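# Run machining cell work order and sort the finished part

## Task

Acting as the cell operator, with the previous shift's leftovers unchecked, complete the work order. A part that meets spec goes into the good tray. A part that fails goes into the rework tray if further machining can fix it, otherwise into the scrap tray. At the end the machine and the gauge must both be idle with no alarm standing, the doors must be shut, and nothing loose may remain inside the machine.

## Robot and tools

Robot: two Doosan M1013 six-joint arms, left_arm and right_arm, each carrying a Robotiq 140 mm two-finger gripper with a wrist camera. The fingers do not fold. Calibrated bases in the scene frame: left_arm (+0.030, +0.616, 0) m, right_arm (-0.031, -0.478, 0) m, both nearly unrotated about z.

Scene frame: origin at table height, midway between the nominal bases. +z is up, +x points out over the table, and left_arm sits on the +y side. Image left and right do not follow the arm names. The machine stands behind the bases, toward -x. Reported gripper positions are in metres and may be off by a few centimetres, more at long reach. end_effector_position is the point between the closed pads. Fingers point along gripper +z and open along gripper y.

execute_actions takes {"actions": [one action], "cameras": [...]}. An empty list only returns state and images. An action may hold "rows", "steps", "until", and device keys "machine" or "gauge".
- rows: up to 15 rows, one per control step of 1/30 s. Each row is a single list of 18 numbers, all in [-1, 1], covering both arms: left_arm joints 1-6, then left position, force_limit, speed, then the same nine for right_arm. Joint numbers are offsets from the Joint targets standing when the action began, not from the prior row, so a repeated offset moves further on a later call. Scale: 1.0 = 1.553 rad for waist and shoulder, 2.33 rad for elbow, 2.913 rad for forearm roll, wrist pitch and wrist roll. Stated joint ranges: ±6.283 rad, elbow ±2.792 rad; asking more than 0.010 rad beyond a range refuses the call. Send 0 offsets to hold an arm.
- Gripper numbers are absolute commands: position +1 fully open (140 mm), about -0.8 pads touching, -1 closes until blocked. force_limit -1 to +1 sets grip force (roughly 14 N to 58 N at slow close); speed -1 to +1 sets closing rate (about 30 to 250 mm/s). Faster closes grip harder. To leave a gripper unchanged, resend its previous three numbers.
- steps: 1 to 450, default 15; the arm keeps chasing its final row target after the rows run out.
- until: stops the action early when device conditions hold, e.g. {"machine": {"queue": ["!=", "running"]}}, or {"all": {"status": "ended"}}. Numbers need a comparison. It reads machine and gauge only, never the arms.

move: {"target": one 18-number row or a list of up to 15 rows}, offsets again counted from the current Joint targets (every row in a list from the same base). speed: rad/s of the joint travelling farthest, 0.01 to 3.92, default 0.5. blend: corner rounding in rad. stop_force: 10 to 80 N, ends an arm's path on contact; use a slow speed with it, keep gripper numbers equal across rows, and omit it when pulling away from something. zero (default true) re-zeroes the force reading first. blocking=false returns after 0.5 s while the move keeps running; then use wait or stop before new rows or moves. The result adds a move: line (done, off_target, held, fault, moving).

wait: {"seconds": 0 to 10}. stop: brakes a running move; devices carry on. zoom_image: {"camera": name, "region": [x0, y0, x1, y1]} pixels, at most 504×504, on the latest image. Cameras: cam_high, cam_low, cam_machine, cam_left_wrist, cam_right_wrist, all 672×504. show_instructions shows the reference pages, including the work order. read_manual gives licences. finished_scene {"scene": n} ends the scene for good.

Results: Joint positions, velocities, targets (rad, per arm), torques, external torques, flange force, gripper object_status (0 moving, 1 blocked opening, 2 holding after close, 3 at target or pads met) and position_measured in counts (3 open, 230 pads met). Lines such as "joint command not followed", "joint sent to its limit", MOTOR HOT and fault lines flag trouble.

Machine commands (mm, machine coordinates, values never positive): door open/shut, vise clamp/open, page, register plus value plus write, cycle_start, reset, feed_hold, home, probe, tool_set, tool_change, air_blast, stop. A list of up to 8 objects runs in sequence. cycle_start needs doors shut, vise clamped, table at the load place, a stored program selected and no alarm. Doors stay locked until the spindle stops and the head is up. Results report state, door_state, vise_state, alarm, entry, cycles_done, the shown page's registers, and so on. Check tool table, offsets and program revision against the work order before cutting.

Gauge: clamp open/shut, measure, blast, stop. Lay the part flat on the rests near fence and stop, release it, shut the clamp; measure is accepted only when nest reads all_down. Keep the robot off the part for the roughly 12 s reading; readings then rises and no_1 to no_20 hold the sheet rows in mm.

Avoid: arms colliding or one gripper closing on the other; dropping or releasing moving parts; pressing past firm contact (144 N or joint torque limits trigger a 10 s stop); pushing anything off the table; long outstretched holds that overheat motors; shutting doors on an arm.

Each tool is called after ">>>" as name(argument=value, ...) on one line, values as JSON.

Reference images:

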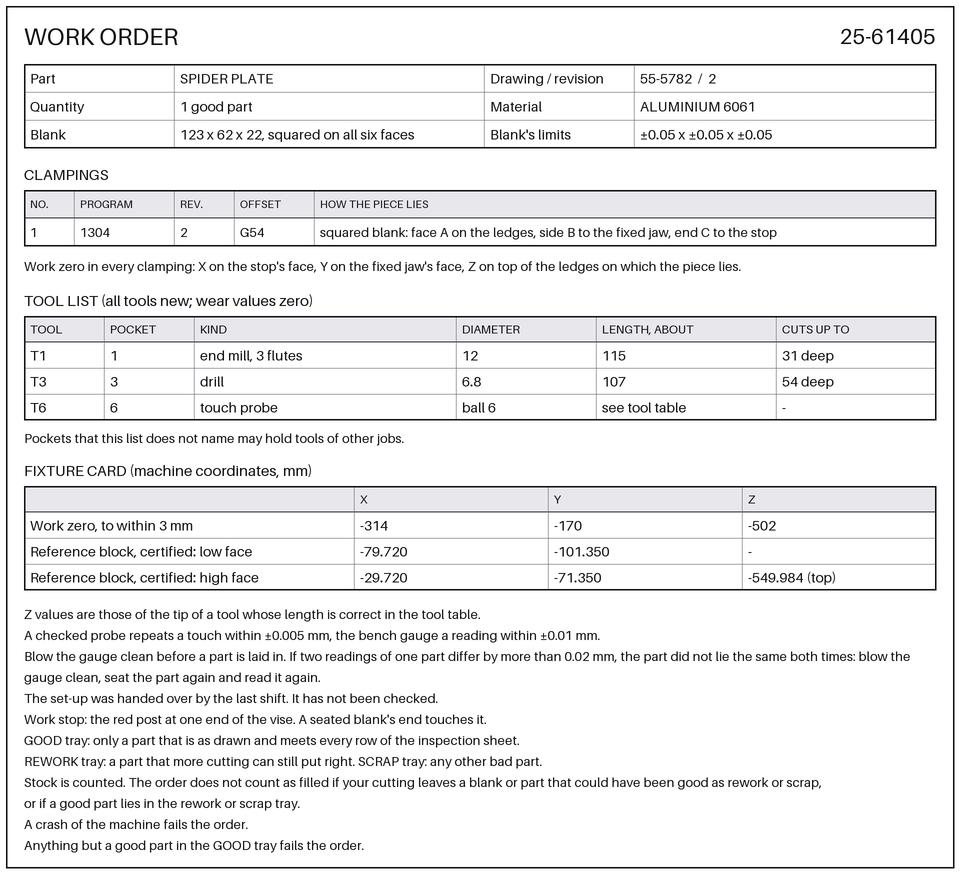

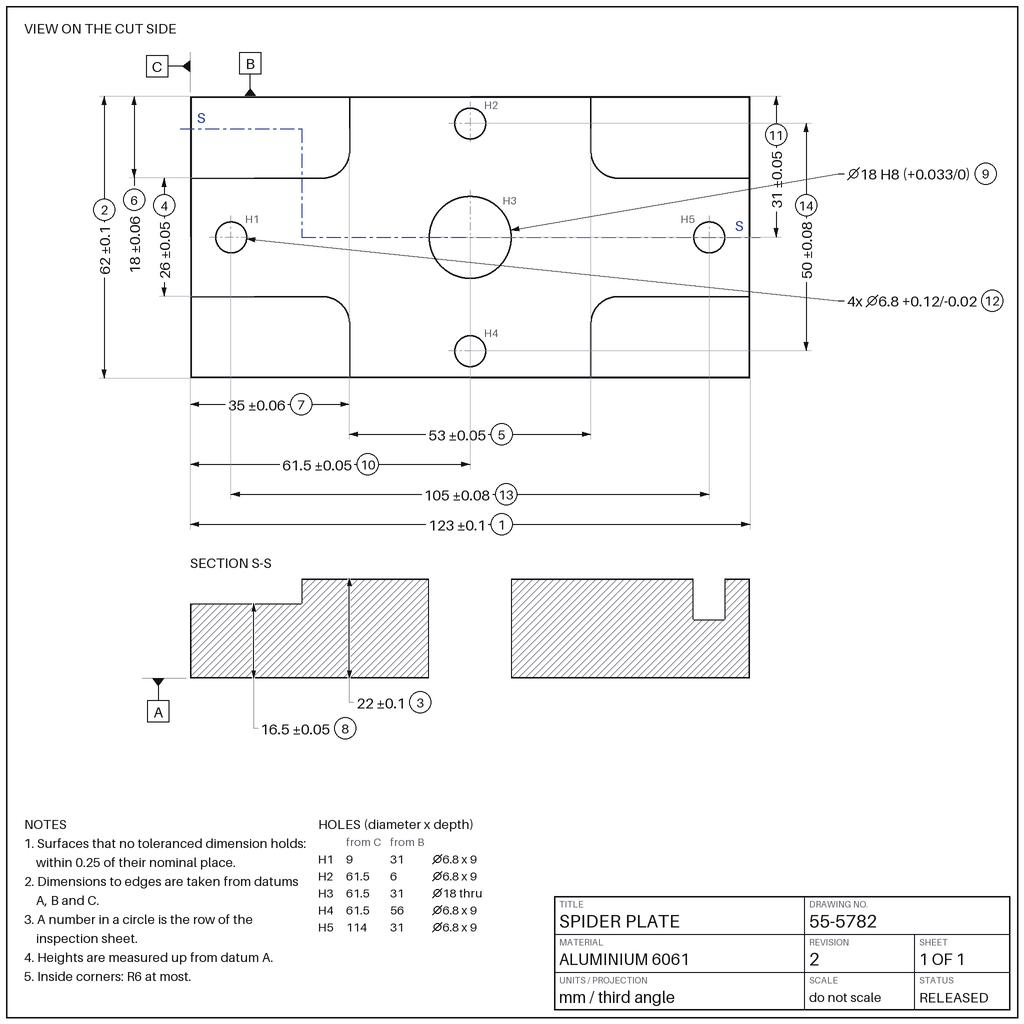

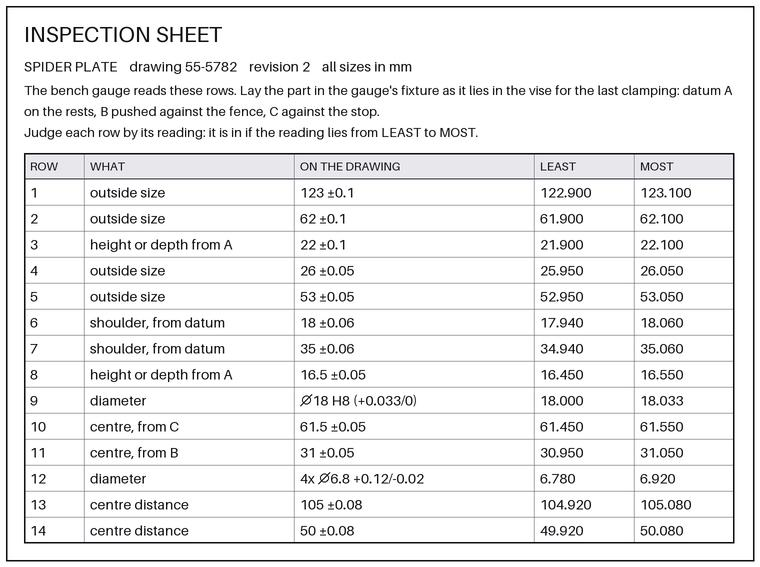

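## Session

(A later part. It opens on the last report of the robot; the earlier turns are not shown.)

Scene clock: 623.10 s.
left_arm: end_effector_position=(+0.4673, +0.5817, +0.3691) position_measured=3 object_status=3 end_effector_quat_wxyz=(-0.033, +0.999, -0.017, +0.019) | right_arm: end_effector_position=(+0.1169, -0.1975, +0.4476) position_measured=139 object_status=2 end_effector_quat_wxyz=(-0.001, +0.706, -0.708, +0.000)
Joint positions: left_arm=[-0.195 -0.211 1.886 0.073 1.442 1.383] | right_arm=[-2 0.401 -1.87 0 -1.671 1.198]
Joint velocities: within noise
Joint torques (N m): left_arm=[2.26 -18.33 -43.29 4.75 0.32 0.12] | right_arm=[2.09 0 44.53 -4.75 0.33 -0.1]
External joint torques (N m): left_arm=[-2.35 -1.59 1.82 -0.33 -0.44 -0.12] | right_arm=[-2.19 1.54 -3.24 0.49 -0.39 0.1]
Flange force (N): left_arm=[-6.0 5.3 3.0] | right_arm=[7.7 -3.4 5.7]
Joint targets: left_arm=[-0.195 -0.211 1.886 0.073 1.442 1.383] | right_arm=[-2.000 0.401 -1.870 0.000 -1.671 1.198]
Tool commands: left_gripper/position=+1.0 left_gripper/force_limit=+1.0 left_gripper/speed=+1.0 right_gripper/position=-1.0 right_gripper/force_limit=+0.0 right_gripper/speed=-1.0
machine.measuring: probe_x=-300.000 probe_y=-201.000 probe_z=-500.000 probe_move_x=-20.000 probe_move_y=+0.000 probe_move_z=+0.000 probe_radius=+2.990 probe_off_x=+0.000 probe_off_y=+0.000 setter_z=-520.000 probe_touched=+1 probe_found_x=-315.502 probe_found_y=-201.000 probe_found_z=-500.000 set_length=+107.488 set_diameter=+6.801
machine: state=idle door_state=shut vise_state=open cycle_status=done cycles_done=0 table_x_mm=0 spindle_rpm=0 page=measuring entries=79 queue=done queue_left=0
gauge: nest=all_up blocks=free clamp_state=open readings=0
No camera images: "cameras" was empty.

>>> execute_actions(actions=[{"gauge":{"blast":true},"machine":{"page":"work_offsets"},"steps":15}], cameras=[])

>>> move(target=[0,0,0,0,0,0,1,1,1, -0.3303,-0.4292,0.2667,0,0.0149,-0.1768,-1,0,-1], speed=0.4, cameras=["cam_high","cam_low","cam_right_wrist"])

Scene clock: 638.77 s.
left_arm: end_effector_position=(+0.4673, +0.5817, +0.3691) position_measured=3 object_status=3 end_effector_quat_wxyz=(-0.033, +0.999, -0.017, +0.019) | right_arm: end_effector_position=(+0.1169, -0.1975, +0.4476) position_measured=139 object_status=2 end_effector_quat_wxyz=(-0.001, +0.706, -0.708, +0.000)
Joint positions: left_arm=[-0.195 -0.211 1.886 0.073 1.442 1.383] | right_arm=[-2 0.401 -1.87 0 -1.671 1.198]
Joint velocities: within noise
Joint torques (N m): left_arm=[2.11 -18.21 -43.46 4.76 0.3 0.14] | right_arm=[2.24 -0.74 44.19 -4.8 0.31 -0.13]
External joint torques (N m): left_arm=[-2.17 -1.84 1.93 -0.33 -0.42 -0.14] | right_arm=[-2.33 2.33 -2.63 0.5 -0.36 0.13]
Flange force (N): left_arm=[-6.5 4.9 3.1] | right_arm=[8.5 -3.4 4.7]
Joint targets: left_arm=[-0.195 -0.211 1.886 0.073 1.442 1.383] | right_arm=[-2.000 0.401 -1.870 0.000 -1.671 1.198]
Tool commands: left_gripper/position=+1.0 left_gripper/force_limit=+1.0 left_gripper/speed=+1.0 right_gripper/position=-1.0 right_gripper/force_limit=+0.0 right_gripper/speed=-1.0
machine.work_offsets: g54_x=-315.499 g54_y=-171.994 g54_z=-502.805 g55_x=+0.000 g55_y=+0.000 g55_z=+0.000 g56_x=+0.000 g56_y=+0.000 g56_z=+0.000
machine: state=idle door_state=shut vise_state=open cycle_status=done cycles_done=0 table_x_mm=0 spindle_rpm=0 page=work_offsets entries=79 queue=done queue_left=0
gauge: nest=all_up blocks=free clamp_state=open state=busy message=taken readings=0
No camera images: "cameras" was empty.

Scene clock: 640.93 s.
left_arm: end_effector_position=(+0.4673, +0.5817, +0.3691) position_measured=3 object_status=3 end_effector_quat_wxyz=(-0.033, +0.999, -0.017, +0.019) | right_arm: end_effector_position=(+0.5508, -0.0503, +0.4497) position_measured=139 object_status=2 end_effector_quat_wxyz=(+0.000, +0.706, -0.708, +0.000)
Joint positions: left_arm=[-0.195 -0.211 1.886 0.073 1.442 1.383] | right_arm=[-2.513 -0.266 -1.248 0 -1.628 0.683]
Joint velocities: within noise
Joint torques (N m): left_arm=[2.48 -18.02 -43.25 4.73 0.28 0.13] | right_arm=[3.46 66.74 45.02 -4.77 0.29 0.01]
External joint torques (N m): left_arm=[-2.49 -2.34 1.65 -0.29 -0.39 -0.14] | right_arm=[-3.64 2.07 -3.54 0.47 -0.34 -0.01]
Flange force (N): left_arm=[-7.1 5.6 2.4] | right_arm=[10.5 5.7 6.4]
Joint targets: left_arm=[-0.195 -0.211 1.886 0.073 1.442 1.383] | right_arm=[-2.513 -0.266 -1.248 0.000 -1.628 0.683]
machine.work_offsets: g54_x=-315.499 g54_y=-171.994 g54_z=-502.805 g55_x=+0.000 g55_y=+0.000 g55_z=+0.000 g56_x=+0.000 g56_y=+0.000 g56_z=+0.000
machine: state=idle door_state=shut vise_state=open cycle_status=done cycles_done=0 table_x_mm=0 spindle_rpm=0 page=work_offsets entries=79 queue=done queue_left=0
gauge: nest=all_up blocks=free clamp_state=open message=taken readings=0
move: done
Images, in order (width x height): cam_high 672x504, cam_low 672x504, cam_right_wrist 672x504.

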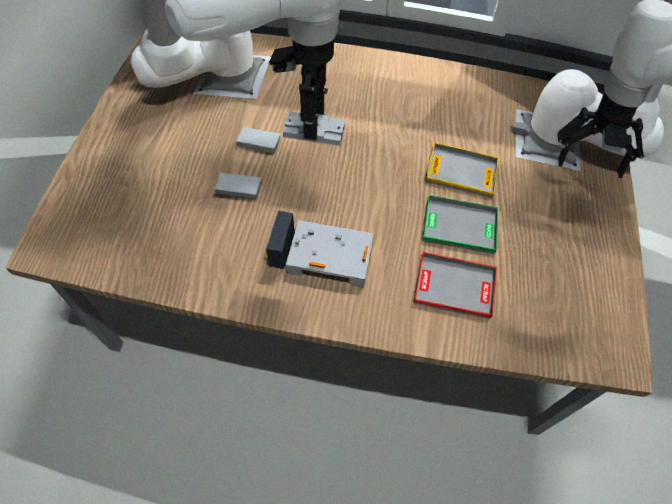

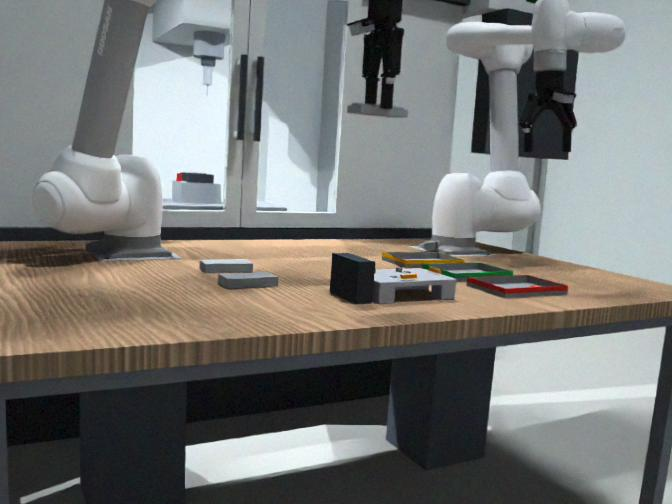

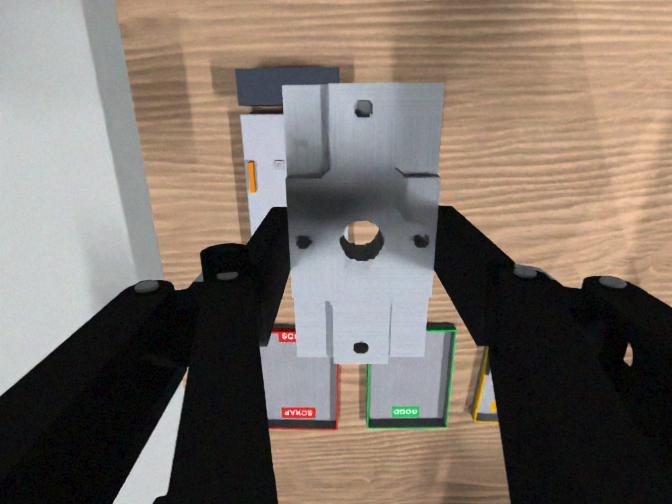

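>>> move(target=[0,0,0,0,0,0,1,1,1, 0.085,0.0298,-0.0251,0,0.0043,0.0452,-1,0,-1], speed=0.3, cameras=["cam_high","cam_right_wrist"])

>>> zoom_image(camera="cam_right_wrist", region=[100, 0, 350, 240])

>>> zoom_image(camera="cam_high", region=[250, 190, 400, 300])

Scene clock: 665.33 s.
left_arm: end_effector_position=(+0.4673, +0.5817, +0.3691) position_measured=3 object_status=3 end_effector_quat_wxyz=(-0.033, +0.999, -0.017, +0.019) | right_arm: end_effector_position=(+0.4708, +0.0026, +0.4497) position_measured=139 object_status=2 end_effector_quat_wxyz=(+0.000, +0.707, -0.708, +0.000)
Joint positions: left_arm=[-0.195 -0.211 1.886 0.073 1.442 1.383] | right_arm=[-2.382 -0.22 -1.307 0 -1.615 0.815]
Joint velocities: within noise
Joint torques (N m): left_arm=[2.43 -18.18 -43.3 4.71 0.32 0.11] | right_arm=[2.45 62.74 44.35 -4.75 0.27 -0.12]
External joint torques (N m): left_arm=[-2.56 -1.49 1.83 -0.28 -0.44 -0.12] | right_arm=[-2.74 1.59 -2.7 0.44 -0.32 0.12]
Flange force (N): left_arm=[-5.9 5.8 3.0] | right_arm=[8.2 3.1 4.6]
Joint targets: left_arm=[-0.195 -0.211 1.886 0.073 1.442 1.383] | right_arm=[-2.381 -0.220 -1.307 0.000 -1.615 0.815]
machine.work_offsets: g54_x=-315.499 g54_y=-171.994 g54_z=-502.805 g55_x=+0.000 g55_y=+0.000 g55_z=+0.000 g56_x=+0.000 g56_y=+0.000 g56_z=+0.000
machine: state=idle door_state=shut vise_state=open cycle_status=done cycles_done=0 table_x_mm=0 spindle_rpm=0 page=work_offsets entries=79 queue=done queue_left=0
gauge: nest=all_up blocks=free clamp_state=open message=taken readings=0
move: done
Images, in order (width x height): cam_high 672x504, cam_right_wrist 672x504.

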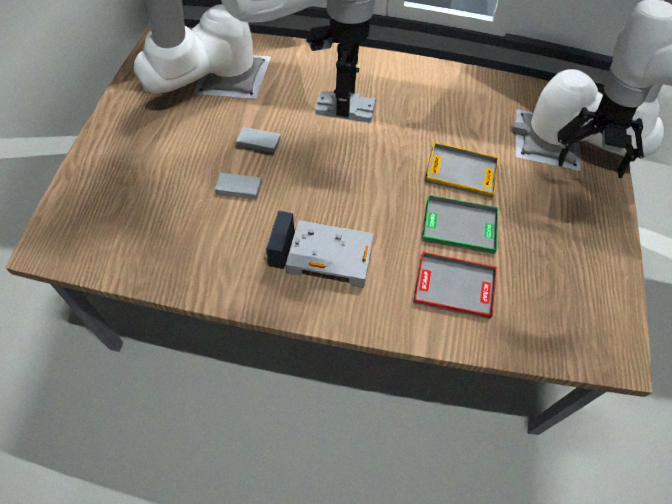

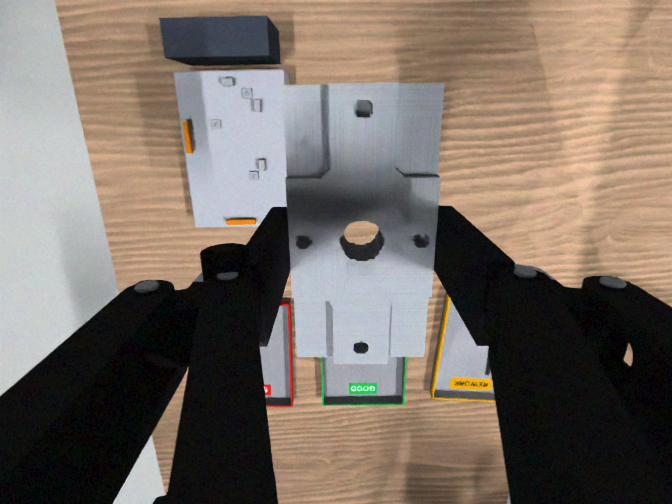

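Scaled by 2.016.

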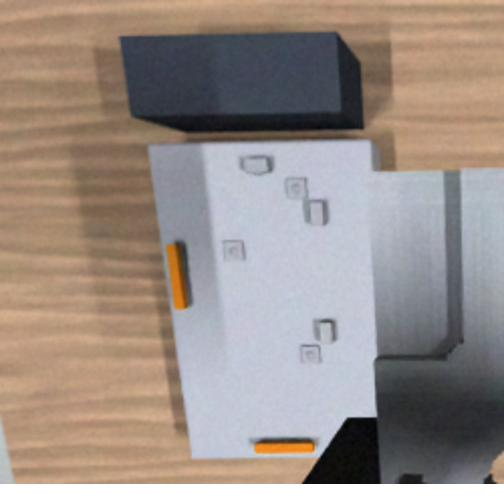

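Scaled by 3.360.

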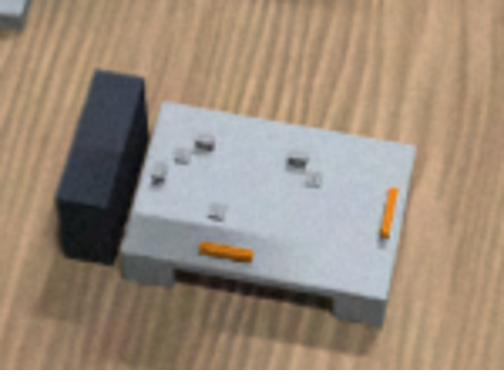

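>>> move(target=[0,0,0,0,0,0,1,1,1, -0.0932,-0.1514,-0.0559,0,0.1256,-0.0498,-1,0,-1], speed=0.25, cameras=["cam_high","cam_low","cam_right_wrist"])

>>> zoom_image(camera="cam_high", region=[250, 120, 400, 300])

>>> zoom_image(camera="cam_low", region=[300, 180, 500, 320])

Scene clock: 715.80 s.
left_arm: end_effector_position=(+0.4673, +0.5817, +0.3691) position_measured=3 object_status=3 end_effector_quat_wxyz=(-0.033, +0.999, -0.017, +0.019) | right_arm: end_effector_position=(+0.6206, -0.0069, +0.2005) position_measured=139 object_status=2 end_effector_quat_wxyz=(+0.000, +0.707, -0.708, +0.000)
Joint positions: left_arm=[-0.195 -0.211 1.886 0.073 1.442 1.383] | right_arm=[-2.526 -0.455 -1.437 0 -1.249 0.67]
Joint velocities: within noise
Joint torques (N m): left_arm=[2.46 -17.88 -43.39 4.7 0.32 0.1] | right_arm=[2 82.97 42.04 -4.51 0.35 -0.01]
External joint torques (N m): left_arm=[-2.51 -2.31 1.83 -0.27 -0.44 -0.1] | right_arm=[-2.26 2.01 -2.64 0.42 -0.4 0.01]
Flange force (N): left_arm=[-7.3 5.6 2.8] | right_arm=[7.5 5.5 1.2]
Joint targets: left_arm=[-0.195 -0.211 1.886 0.073 1.442 1.383] | right_arm=[-2.526 -0.455 -1.437 0.000 -1.249 0.670]
machine.work_offsets: g54_x=-315.499 g54_y=-171.994 g54_z=-502.805 g55_x=+0.000 g55_y=+0.000 g55_z=+0.000 g56_x=+0.000 g56_y=+0.000 g56_z=+0.000
machine: state=idle door_state=shut vise_state=open cycle_status=done cycles_done=0 table_x_mm=0 spindle_rpm=0 page=work_offsets entries=79 queue=done queue_left=0
gauge: nest=all_up blocks=free clamp_state=open message=taken readings=0
move: done
Images, in order (width x height): cam_high 672x504, cam_low 672x504, cam_right_wrist 672x504.

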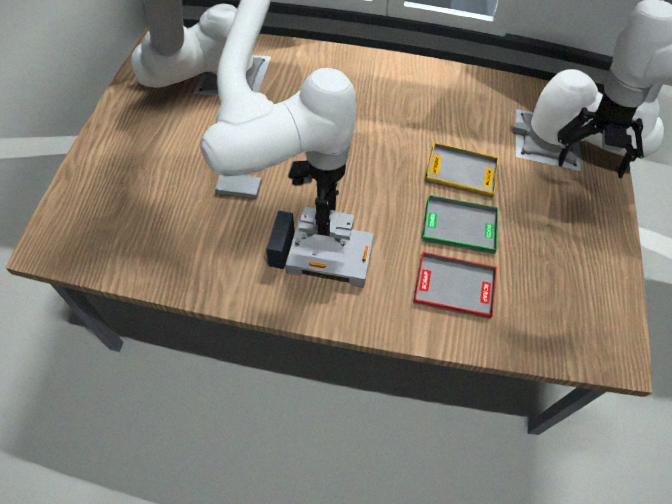

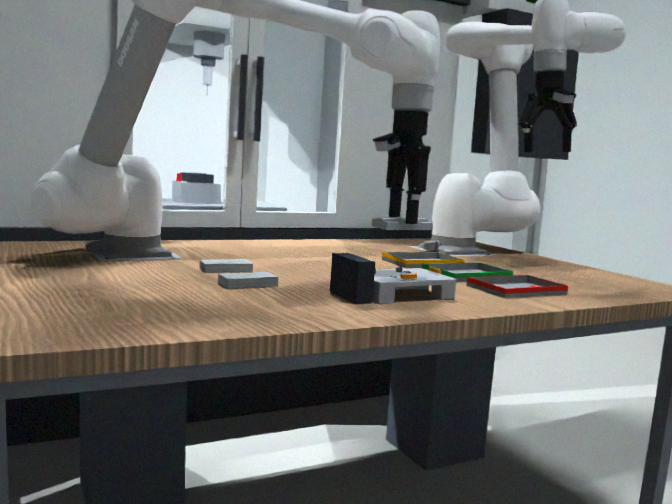

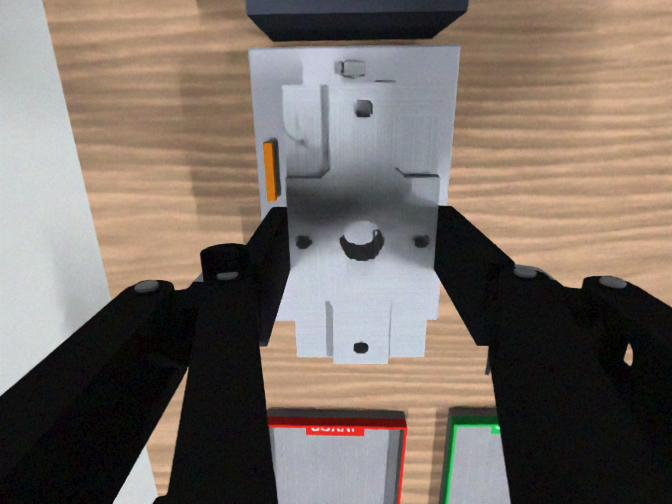

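Scaled by 2.800.

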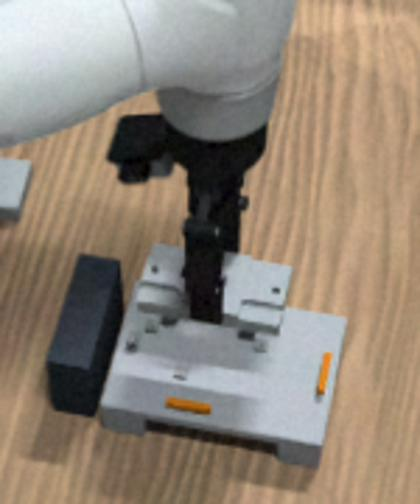

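Scaled by 2.520.

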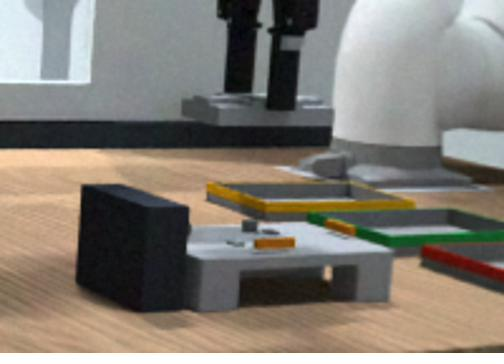

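>>> move(target=[0,0,0,0,0,0,1,1,1, 0,-0.0318,-0.0337,0,0.0437,0,-1,0,-1], speed=0.1, cameras=["cam_low","cam_right_wrist"])

>>> zoom_image(camera="cam_low", region=[300, 200, 500, 320])

Scene clock: 729.80 s.
left_arm: end_effector_position=(+0.4673, +0.5817, +0.3691) position_measured=3 object_status=3 end_effector_quat_wxyz=(-0.033, +0.999, -0.017, +0.019) | right_arm: end_effector_position=(+0.6207, -0.0069, +0.1201) position_measured=139 object_status=2 end_effector_quat_wxyz=(+0.000, +0.707, -0.708, +0.000)
Joint positions: left_arm=[-0.195 -0.211 1.886 0.073 1.442 1.383] | right_arm=[-2.526 -0.504 -1.516 0 -1.122 0.67]
Joint velocities: within noise
Joint torques (N m): left_arm=[2.47 -18.3 -43.36 4.7 0.28 0.07] | right_arm=[1.94 86.45 39.42 -4.34 -0.02 -0.04]
External joint torques (N m): left_arm=[-2.53 -1.73 1.84 -0.26 -0.4 -0.07] | right_arm=[-2.23 1.16 -1.81 0.44 -0.02 0.04]
Flange force (N): left_arm=[-6.3 5.6 2.9] | right_arm=[5.6 3.1 0.7]
Joint targets: left_arm=[-0.195 -0.211 1.886 0.073 1.442 1.383] | right_arm=[-2.526 -0.504 -1.516 0.000 -1.122 0.670]
machine.work_offsets: g54_x=-315.499 g54_y=-171.994 g54_z=-502.805 g55_x=+0.000 g55_y=+0.000 g55_z=+0.000 g56_x=+0.000 g56_y=+0.000 g56_z=+0.000
machine: state=idle door_state=shut vise_state=open cycle_status=done cycles_done=0 table_x_mm=0 spindle_rpm=0 page=work_offsets entries=79 queue=done queue_left=0
gauge: nest=all_up blocks=free clamp_state=open message=taken readings=0
move: done
Images, in order (width x height): cam_low 672x504, cam_right_wrist 672x504.

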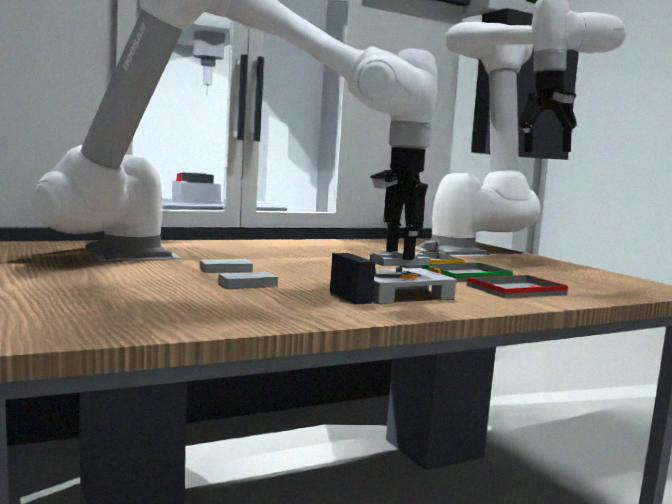

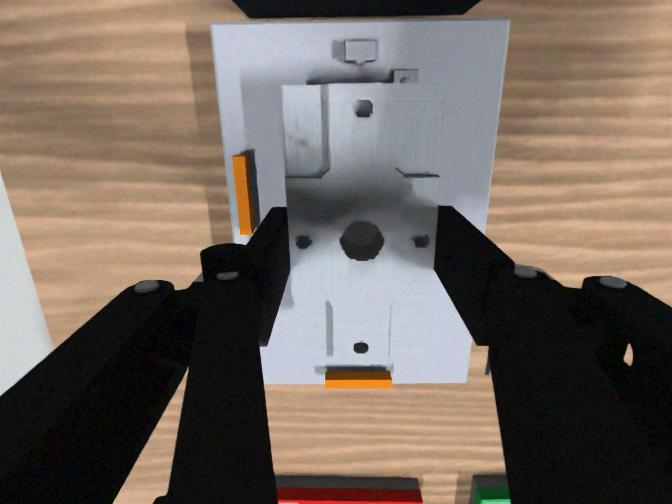

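Scaled by 2.520.

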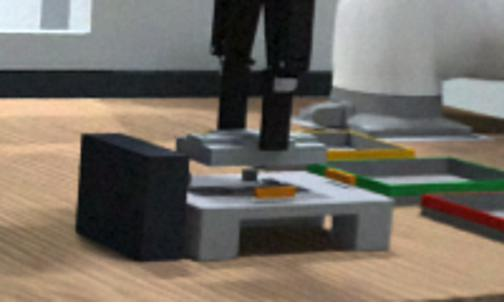

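>>> move(target=[0,0,0,0,0,0,1,1,1, -0.0064,0.0018,-0.0024,0,0.0011,-0.0035,-1,0,-1], speed=0.05, cameras=["cam_right_wrist"])

Scene clock: 760.37 s.
left_arm: end_effector_position=(+0.4673, +0.5817, +0.3691) position_measured=3 object_status=3 end_effector_quat_wxyz=(-0.033, +0.999, -0.017, +0.019) | right_arm: end_effector_position=(+0.6237, -0.0146, +0.1194) position_measured=139 object_status=2 end_effector_quat_wxyz=(+0.000, +0.707, -0.707, +0.000)
Joint positions: left_arm=[-0.195 -0.211 1.886 0.073 1.442 1.383] | right_arm=[-2.536 -0.502 -1.521 0 -1.119 0.66]
Joint velocities: within noise
Joint torques (N m): left_arm=[2.4 -17.87 -43.38 4.71 0.3 0.12] | right_arm=[3.37 85.1 39.74 -4.3 0.31 -0.39]
External joint torques (N m): left_arm=[-2.48 -2.09 1.88 -0.28 -0.42 -0.13] | right_arm=[-3.41 1.69 -2.35 0.43 -0.35 0.39]
Flange force (N): left_arm=[-7.0 5.6 2.9] | right_arm=[7.4 3.9 0.3]
Joint targets: left_arm=[-0.195 -0.211 1.886 0.073 1.442 1.383] | right_arm=[-2.536 -0.502 -1.521 0.000 -1.119 0.659]
machine.work_offsets: g54_x=-315.499 g54_y=-171.994 g54_z=-502.805 g55_x=+0.000 g55_y=+0.000 g55_z=+0.000 g56_x=+0.000 g56_y=+0.000 g56_z=+0.000
machine: state=idle door_state=shut vise_state=open cycle_status=done cycles_done=0 table_x_mm=0 spindle_rpm=0 page=work_offsets entries=79 queue=done queue_left=0
gauge: nest=all_up blocks=free clamp_state=open message=taken readings=0
move: done
Images, in order (width x height): cam_right_wrist 672x504.

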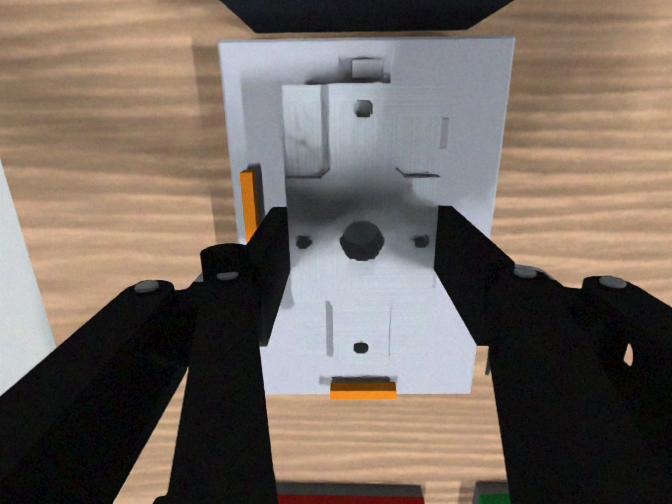

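>>> move(target=[0,0,0,0,0,0,1,1,1, 0,-0.0187,-0.0144,0,0.0216,0,-1,0,-1], speed=0.015, stop_force=12, cameras=["cam_low","cam_right_wrist"])

Scene clock: 782.60 s.
left_arm: end_effector_position=(+0.4673, +0.5817, +0.3691) position_measured=3 object_status=3 end_effector_quat_wxyz=(-0.033, +0.999, -0.017, +0.019) | right_arm: end_effector_position=(+0.6237, -0.0147, +0.0960) position_measured=139 object_status=2 end_effector_quat_wxyz=(+0.000, +0.707, -0.707, +0.000)
Joint positions: left_arm=[-0.195 -0.211 1.886 0.073 1.442 1.383] | right_arm=[-2.536 -0.519 -1.541 0 -1.082 0.659]
Joint velocities: within noise
Joint torques (N m): left_arm=[2.72 -18.06 -43.34 4.73 0.3 0.12] | right_arm=[-0.68 69.78 30.94 -4.93 1.92 -0.2]
External joint torques (N m): left_arm=[-2.79 -1.97 1.79 -0.29 -0.42 -0.12] | right_arm=[0.39 18.45 6.01 1.09 -1.96 0.2]
Flange force (N): left_arm=[-6.8 6.3 2.7] | right_arm=[5.6 9.1 -21.8]
Joint targets: left_arm=[-0.195 -0.211 1.886 0.073 1.442 1.383] | right_arm=[-2.536 -0.519 -1.541 0.000 -1.082 0.659]
machine.work_offsets: g54_x=-315.499 g54_y=-171.994 g54_z=-502.805 g55_x=+0.000 g55_y=+0.000 g55_z=+0.000 g56_x=+0.000 g56_y=+0.000 g56_z=+0.000
machine: state=idle door_state=shut vise_state=open cycle_status=done cycles_done=0 table_x_mm=0 spindle_rpm=0 page=work_offsets entries=79 queue=done queue_left=0
gauge: nest=some_down blocks=free clamp_state=open message=taken readings=0
move: contact (right_arm); right_arm: the wrist pitch is farthest, 0.026 rad from its target
Images, in order (width x height): cam_low 672x504, cam_right_wrist 672x504.

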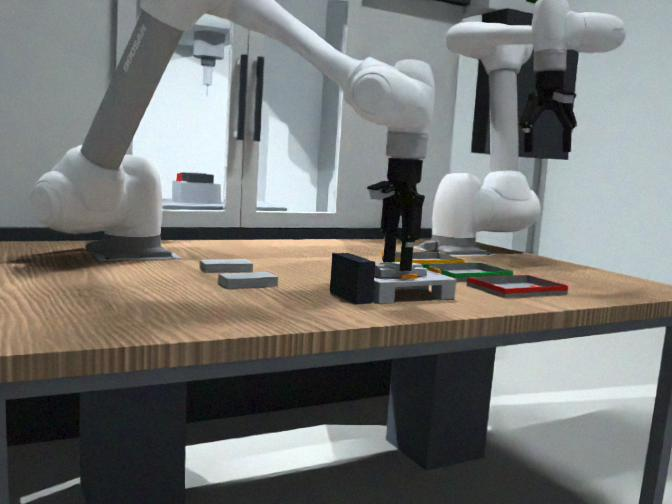

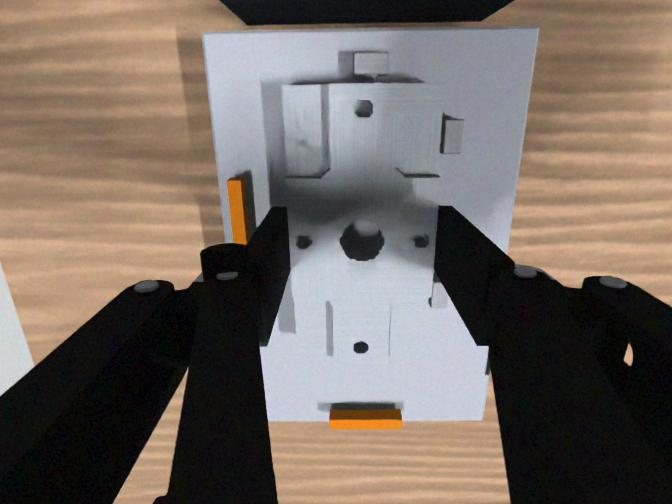

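>>> move(target=[0,0,0,0,0,0,1,1,1, 0,0,0,0,0,0,0.048,0,-1], cameras=["cam_low","cam_right_wrist"])

Scene clock: 805.27 s.
left_arm: end_effector_position=(+0.4673, +0.5817, +0.3691) position_measured=3 object_status=3 end_effector_quat_wxyz=(-0.033, +0.999, -0.017, +0.019) | right_arm: end_effector_position=(+0.6237, -0.0147, +0.0960) position_measured=123 object_status=0 end_effector_quat_wxyz=(+0.000, +0.707, -0.707, +0.000)
Joint positions: left_arm=[-0.195 -0.211 1.886 0.073 1.442 1.383] | right_arm=[-2.536 -0.519 -1.541 0 -1.082 0.659]
Joint velocities: within noise
Joint torques (N m): left_arm=[2.24 -17.96 -43.28 4.69 0.28 0.15] | right_arm=[1.78 83.38 37.06 -4.27 0.33 -0.12]
External joint torques (N m): left_arm=[-2.28 -2.27 1.68 -0.25 -0.4 -0.15] | right_arm=[-2.1 4.66 -0.33 0.45 -0.37 0.12]
Flange force (N): left_arm=[-6.9 5.1 2.5] | right_arm=[6.0 4.3 -3.9]
Joint targets: left_arm=[-0.195 -0.211 1.886 0.073 1.442 1.383] | right_arm=[-2.536 -0.519 -1.541 0.000 -1.082 0.659]
machine.work_offsets: g54_x=-315.499 g54_y=-171.994 g54_z=-502.805 g55_x=+0.000 g55_y=+0.000 g55_z=+0.000 g56_x=+0.000 g56_y=+0.000 g56_z=+0.000
machine: state=idle door_state=shut vise_state=open cycle_status=done cycles_done=0 table_x_mm=0 spindle_rpm=0 page=work_offsets entries=79 queue=done queue_left=0
gauge: nest=some_down blocks=free clamp_state=open message=taken readings=0
move: done
Images, in order (width x height): cam_low 672x504, cam_right_wrist 672x504.

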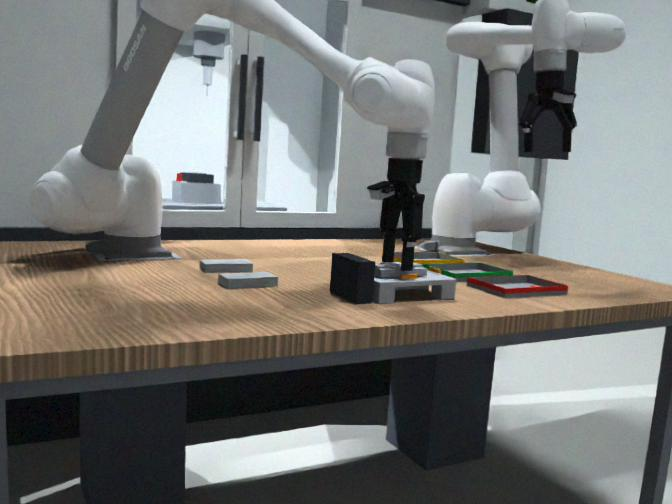

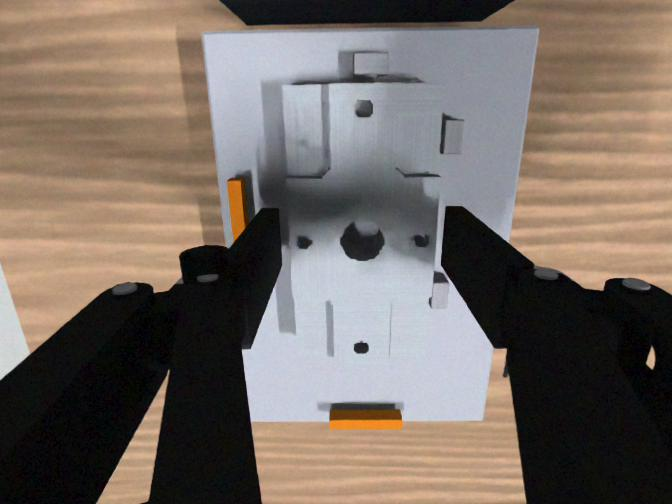

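>>> move(target=[[0,0,0,0,0,0,1,1,1, 0,0.0109,0.0086,0,-0.0127,0,0.048,0,-1],[0,0,0,0,0,0,1,1,1, 0,0.0433,0.0423,0,-0.0567,0,0.048,0,-1]], speed=[0.05,0.15], cameras=["cam_high","cam_low","cam_right_wrist"])

Scene clock: 814.83 s.
left_arm: end_effector_position=(+0.4673, +0.5817, +0.3691) position_measured=3 object_status=3 end_effector_quat_wxyz=(-0.033, +0.999, -0.017, +0.019) | right_arm: end_effector_position=(+0.6236, -0.0147, +0.2004) position_measured=123 object_status=3 end_effector_quat_wxyz=(+0.000, +0.707, -0.707, +0.000)
Joint positions: left_arm=[-0.195 -0.211 1.886 0.073 1.442 1.383] | right_arm=[-2.536 -0.451 -1.442 0 -1.247 0.659]
Joint velocities: within noise
Joint torques (N m): left_arm=[2.37 -17.93 -43.3 4.69 0.31 0.12] | right_arm=[1.53 79.65 40.06 -4.56 0.56 -0.12]
External joint torques (N m): left_arm=[-2.49 -1.8 1.79 -0.26 -0.43 -0.12] | right_arm=[-1.82 4.75 -0.67 0.47 -0.61 0.12]
Flange force (N): left_arm=[-6.4 5.7 2.9] | right_arm=[6.5 5.6 -2.7]
Joint targets: left_arm=[-0.195 -0.211 1.886 0.073 1.442 1.383] | right_arm=[-2.536 -0.451 -1.442 0.000 -1.247 0.659]
machine.work_offsets: g54_x=-315.499 g54_y=-171.994 g54_z=-502.805 g55_x=+0.000 g55_y=+0.000 g55_z=+0.000 g56_x=+0.000 g56_y=+0.000 g56_z=+0.000
machine: state=idle door_state=shut vise_state=open cycle_status=done cycles_done=0 table_x_mm=0 spindle_rpm=0 page=work_offsets entries=79 queue=done queue_left=0
gauge: nest=some_down blocks=free clamp_state=open message=taken readings=0
move: done
Images, in order (width x height): cam_high 672x504, cam_low 672x504, cam_right_wrist 672x504.

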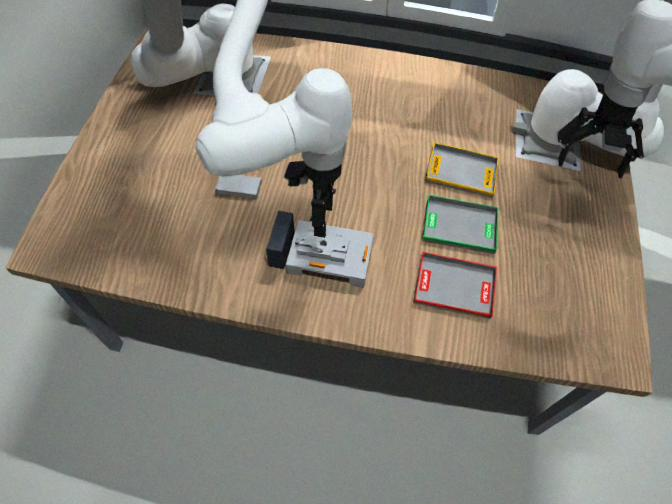

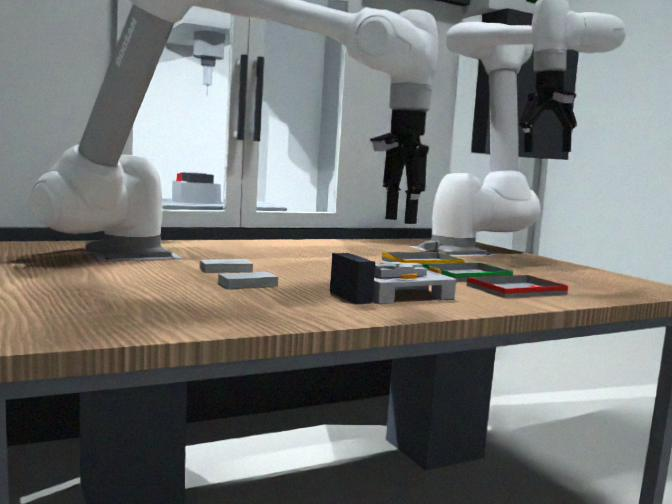

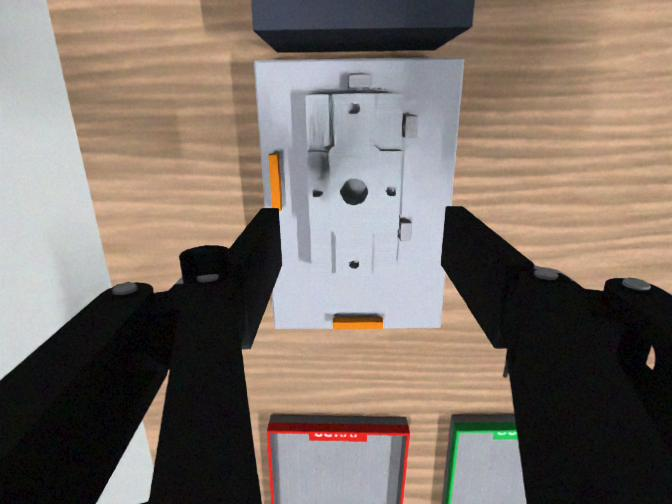

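Lying well near fence and stop. Clamp and read.

>>> execute_actions(actions=[{"gauge":{"clamp":"shut"},"steps":120,"until":{"gauge":{"clamp_state":"shut"}}}], cameras=["cam_right_wrist"])

>>> execute_actions(actions=[{"gauge":{"measure":true},"steps":450,"until":{"gauge":{"readings":[">",0]}}}], cameras=["cam_right_wrist"])

Scene clock: 824.60 s.
left_arm: end_effector_position=(+0.4673, +0.5817, +0.3691) position_measured=3 object_status=3 end_effector_quat_wxyz=(-0.033, +0.999, -0.017, +0.019) | right_arm: end_effector_position=(+0.6236, -0.0147, +0.2005) position_measured=123 object_status=3 end_effector_quat_wxyz=(+0.000, +0.707, -0.707, +0.000)
Joint positions: left_arm=[-0.195 -0.211 1.886 0.073 1.442 1.383] | right_arm=[-2.536 -0.451 -1.442 0 -1.247 0.659]
Joint velocities: within noise
Joint torques (N m): left_arm=[2.39 -18.1 -43.44 4.75 0.33 0.14] | right_arm=[2.03 80.1 39.89 -4.54 0.3 -0.12]
External joint torques (N m): left_arm=[-2.49 -1.8 1.92 -0.32 -0.45 -0.15] | right_arm=[-2.29 4.2 -0.57 0.46 -0.35 0.12]
Flange force (N): left_arm=[-6.5 5.7 3.1] | right_arm=[6.5 4.5 -2.1]
Joint targets: left_arm=[-0.195 -0.211 1.886 0.073 1.442 1.383] | right_arm=[-2.536 -0.451 -1.442 0.000 -1.247 0.659]
Tool commands: left_gripper/position=+1.0 left_gripper/force_limit=+1.0 left_gripper/speed=+1.0 right_gripper/position=+0.048 right_gripper/force_limit=+0.0 right_gripper/speed=-1.0
machine.work_offsets: g54_x=-315.499 g54_y=-171.994 g54_z=-502.805 g55_x=+0.000 g55_y=+0.000 g55_z=+0.000 g56_x=+0.000 g56_y=+0.000 g56_z=+0.000
machine: state=idle door_state=shut vise_state=open cycle_status=done cycles_done=0 table_x_mm=0 spindle_rpm=0 page=work_offsets entries=79 queue=done queue_left=0
gauge: nest=all_down blocks=all clamp_state=shut message=taken readings=0
Images, in order (width x height): cam_right_wrist 672x504.

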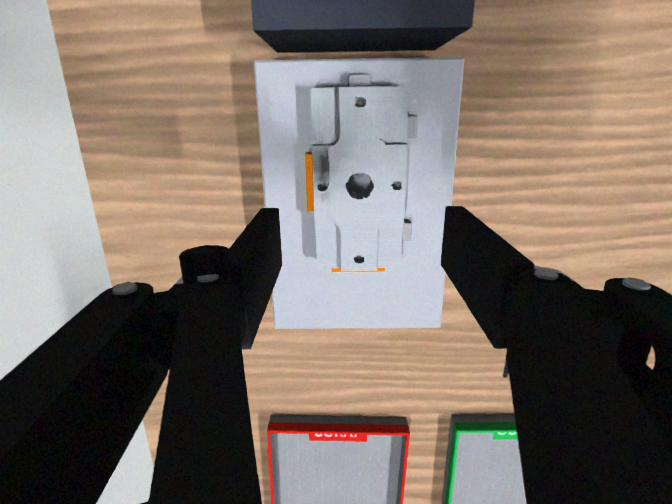

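Scene clock: 836.80 s.
left_arm: end_effector_position=(+0.4673, +0.5817, +0.3691) position_measured=3 object_status=3 end_effector_quat_wxyz=(-0.033, +0.999, -0.017, +0.019) | right_arm: end_effector_position=(+0.6236, -0.0147, +0.2005) position_measured=123 object_status=3 end_effector_quat_wxyz=(+0.000, +0.707, -0.707, +0.000)
Joint positions: left_arm=[-0.195 -0.211 1.886 0.073 1.442 1.383] | right_arm=[-2.536 -0.451 -1.442 0 -1.247 0.659]
Joint velocities: within noise
Joint torques (N m): left_arm=[2.29 -18.05 -43.39 4.71 0.29 0.09] | right_arm=[1.86 79.92 40.01 -4.59 0.31 -0.07]
External joint torques (N m): left_arm=[-2.32 -2.24 1.79 -0.27 -0.41 -0.09] | right_arm=[-2.15 4.67 -0.49 0.49 -0.35 0.07]
Flange force (N): left_arm=[-7.0 5.1 2.7] | right_arm=[6.7 5.0 -2.4]
Joint targets: left_arm=[-0.195 -0.211 1.886 0.073 1.442 1.383] | right_arm=[-2.536 -0.451 -1.442 0.000 -1.247 0.659]
Tool commands: left_gripper/position=+1.0 left_gripper/force_limit=+1.0 left_gripper/speed=+1.0 right_gripper/position=+0.048 right_gripper/force_limit=+0.0 right_gripper/speed=-1.0
machine.work_offsets: g54_x=-315.499 g54_y=-171.994 g54_z=-502.805 g55_x=+0.000 g55_y=+0.000 g55_z=+0.000 g56_x=+0.000 g56_y=+0.000 g56_z=+0.000
machine: state=idle door_state=shut vise_state=open cycle_status=done cycles_done=0 table_x_mm=0 spindle_rpm=0 page=work_offsets entries=79 queue=done queue_left=0
gauge: nest=all_down blocks=all clamp_state=shut message=taken readings=1 no_1=123.015 no_2=62.006 no_3=21.955 no_4=25.999 no_5=52.998 no_6=17.994 no_7=34.921 no_8=16.501 no_9=18.016 no_10=61.424 no_11=30.997 no_12=6.802 no_13=105.003 no_14=49.999
Images, in order (width x height): cam_right_wrist 672x504.

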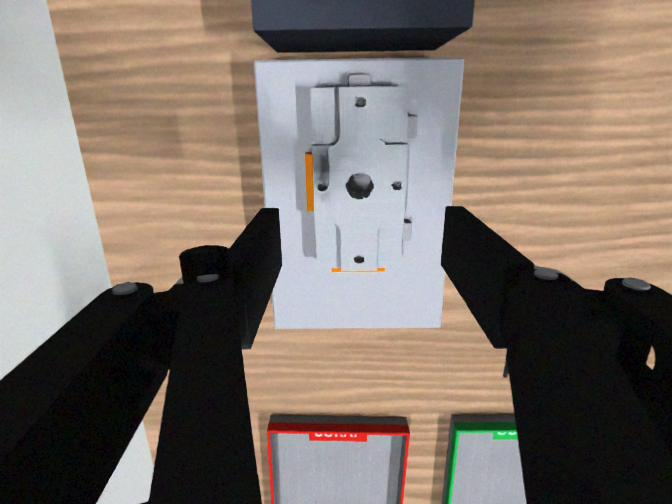

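>>> execute_actions(actions=[{"gauge":{"clamp":"open"},"steps":120,"until":{"gauge":{"clamp_state":"open"}}}], cameras=["cam_right_wrist"])

>>> zoom_image(camera="cam_right_wrist", region=[250, 60, 460, 330])

Scene clock: 852.87 s.
left_arm: end_effector_position=(+0.4673, +0.5817, +0.3691) position_measured=3 object_status=3 end_effector_quat_wxyz=(-0.033, +0.999, -0.017, +0.019) | right_arm: end_effector_position=(+0.6236, -0.0147, +0.2005) position_measured=123 object_status=3 end_effector_quat_wxyz=(+0.000, +0.707, -0.707, +0.000)
Joint positions: left_arm=[-0.195 -0.211 1.886 0.073 1.442 1.383] | right_arm=[-2.536 -0.451 -1.442 0 -1.247 0.659]
Joint velocities: within noise
Joint torques (N m): left_arm=[2.25 -18.17 -43.32 4.74 0.31 0.12] | right_arm=[1.79 80.13 39.96 -4.53 0.35 -0.1]
External joint torques (N m): left_arm=[-2.29 -2.03 1.75 -0.31 -0.43 -0.13] | right_arm=[-2.1 4.94 -0.21 0.41 -0.38 0.1]
Flange force (N): left_arm=[-6.6 5.2 2.8] | right_arm=[6.5 4.8 -2.9]
Joint targets: left_arm=[-0.195 -0.211 1.886 0.073 1.442 1.383] | right_arm=[-2.536 -0.451 -1.442 0.000 -1.247 0.659]
Tool commands: left_gripper/position=+1.0 left_gripper/force_limit=+1.0 left_gripper/speed=+1.0 right_gripper/position=+0.048 right_gripper/force_limit=+0.0 right_gripper/speed=-1.0
machine.work_offsets: g54_x=-315.499 g54_y=-171.994 g54_z=-502.805 g55_x=+0.000 g55_y=+0.000 g55_z=+0.000 g56_x=+0.000 g56_y=+0.000 g56_z=+0.000
machine: state=idle door_state=shut vise_state=open cycle_status=done cycles_done=0 table_x_mm=0 spindle_rpm=0 page=work_offsets entries=79 queue=done queue_left=0
gauge: nest=all_down blocks=all clamp_state=open message=taken readings=1 no_1=123.015 no_2=62.006 no_3=21.955 no_4=25.999 no_5=52.998 no_6=17.994 no_7=34.921 no_8=16.501 no_9=18.016 no_10=61.424 no_11=30.997 no_12=6.802 no_13=105.003 no_14=49.999
Images, in order (width x height): cam_right_wrist 672x504.

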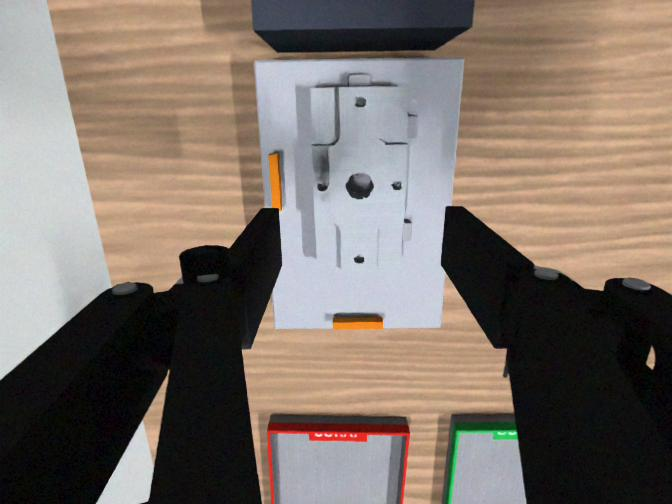

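Scaled by 1.867.

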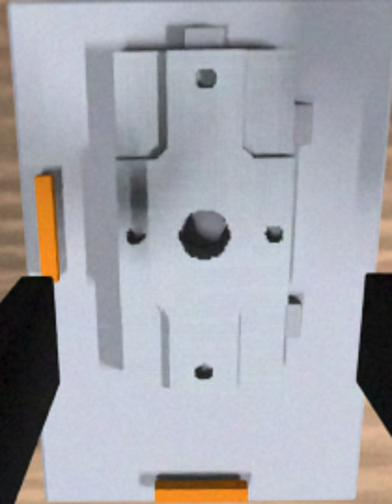

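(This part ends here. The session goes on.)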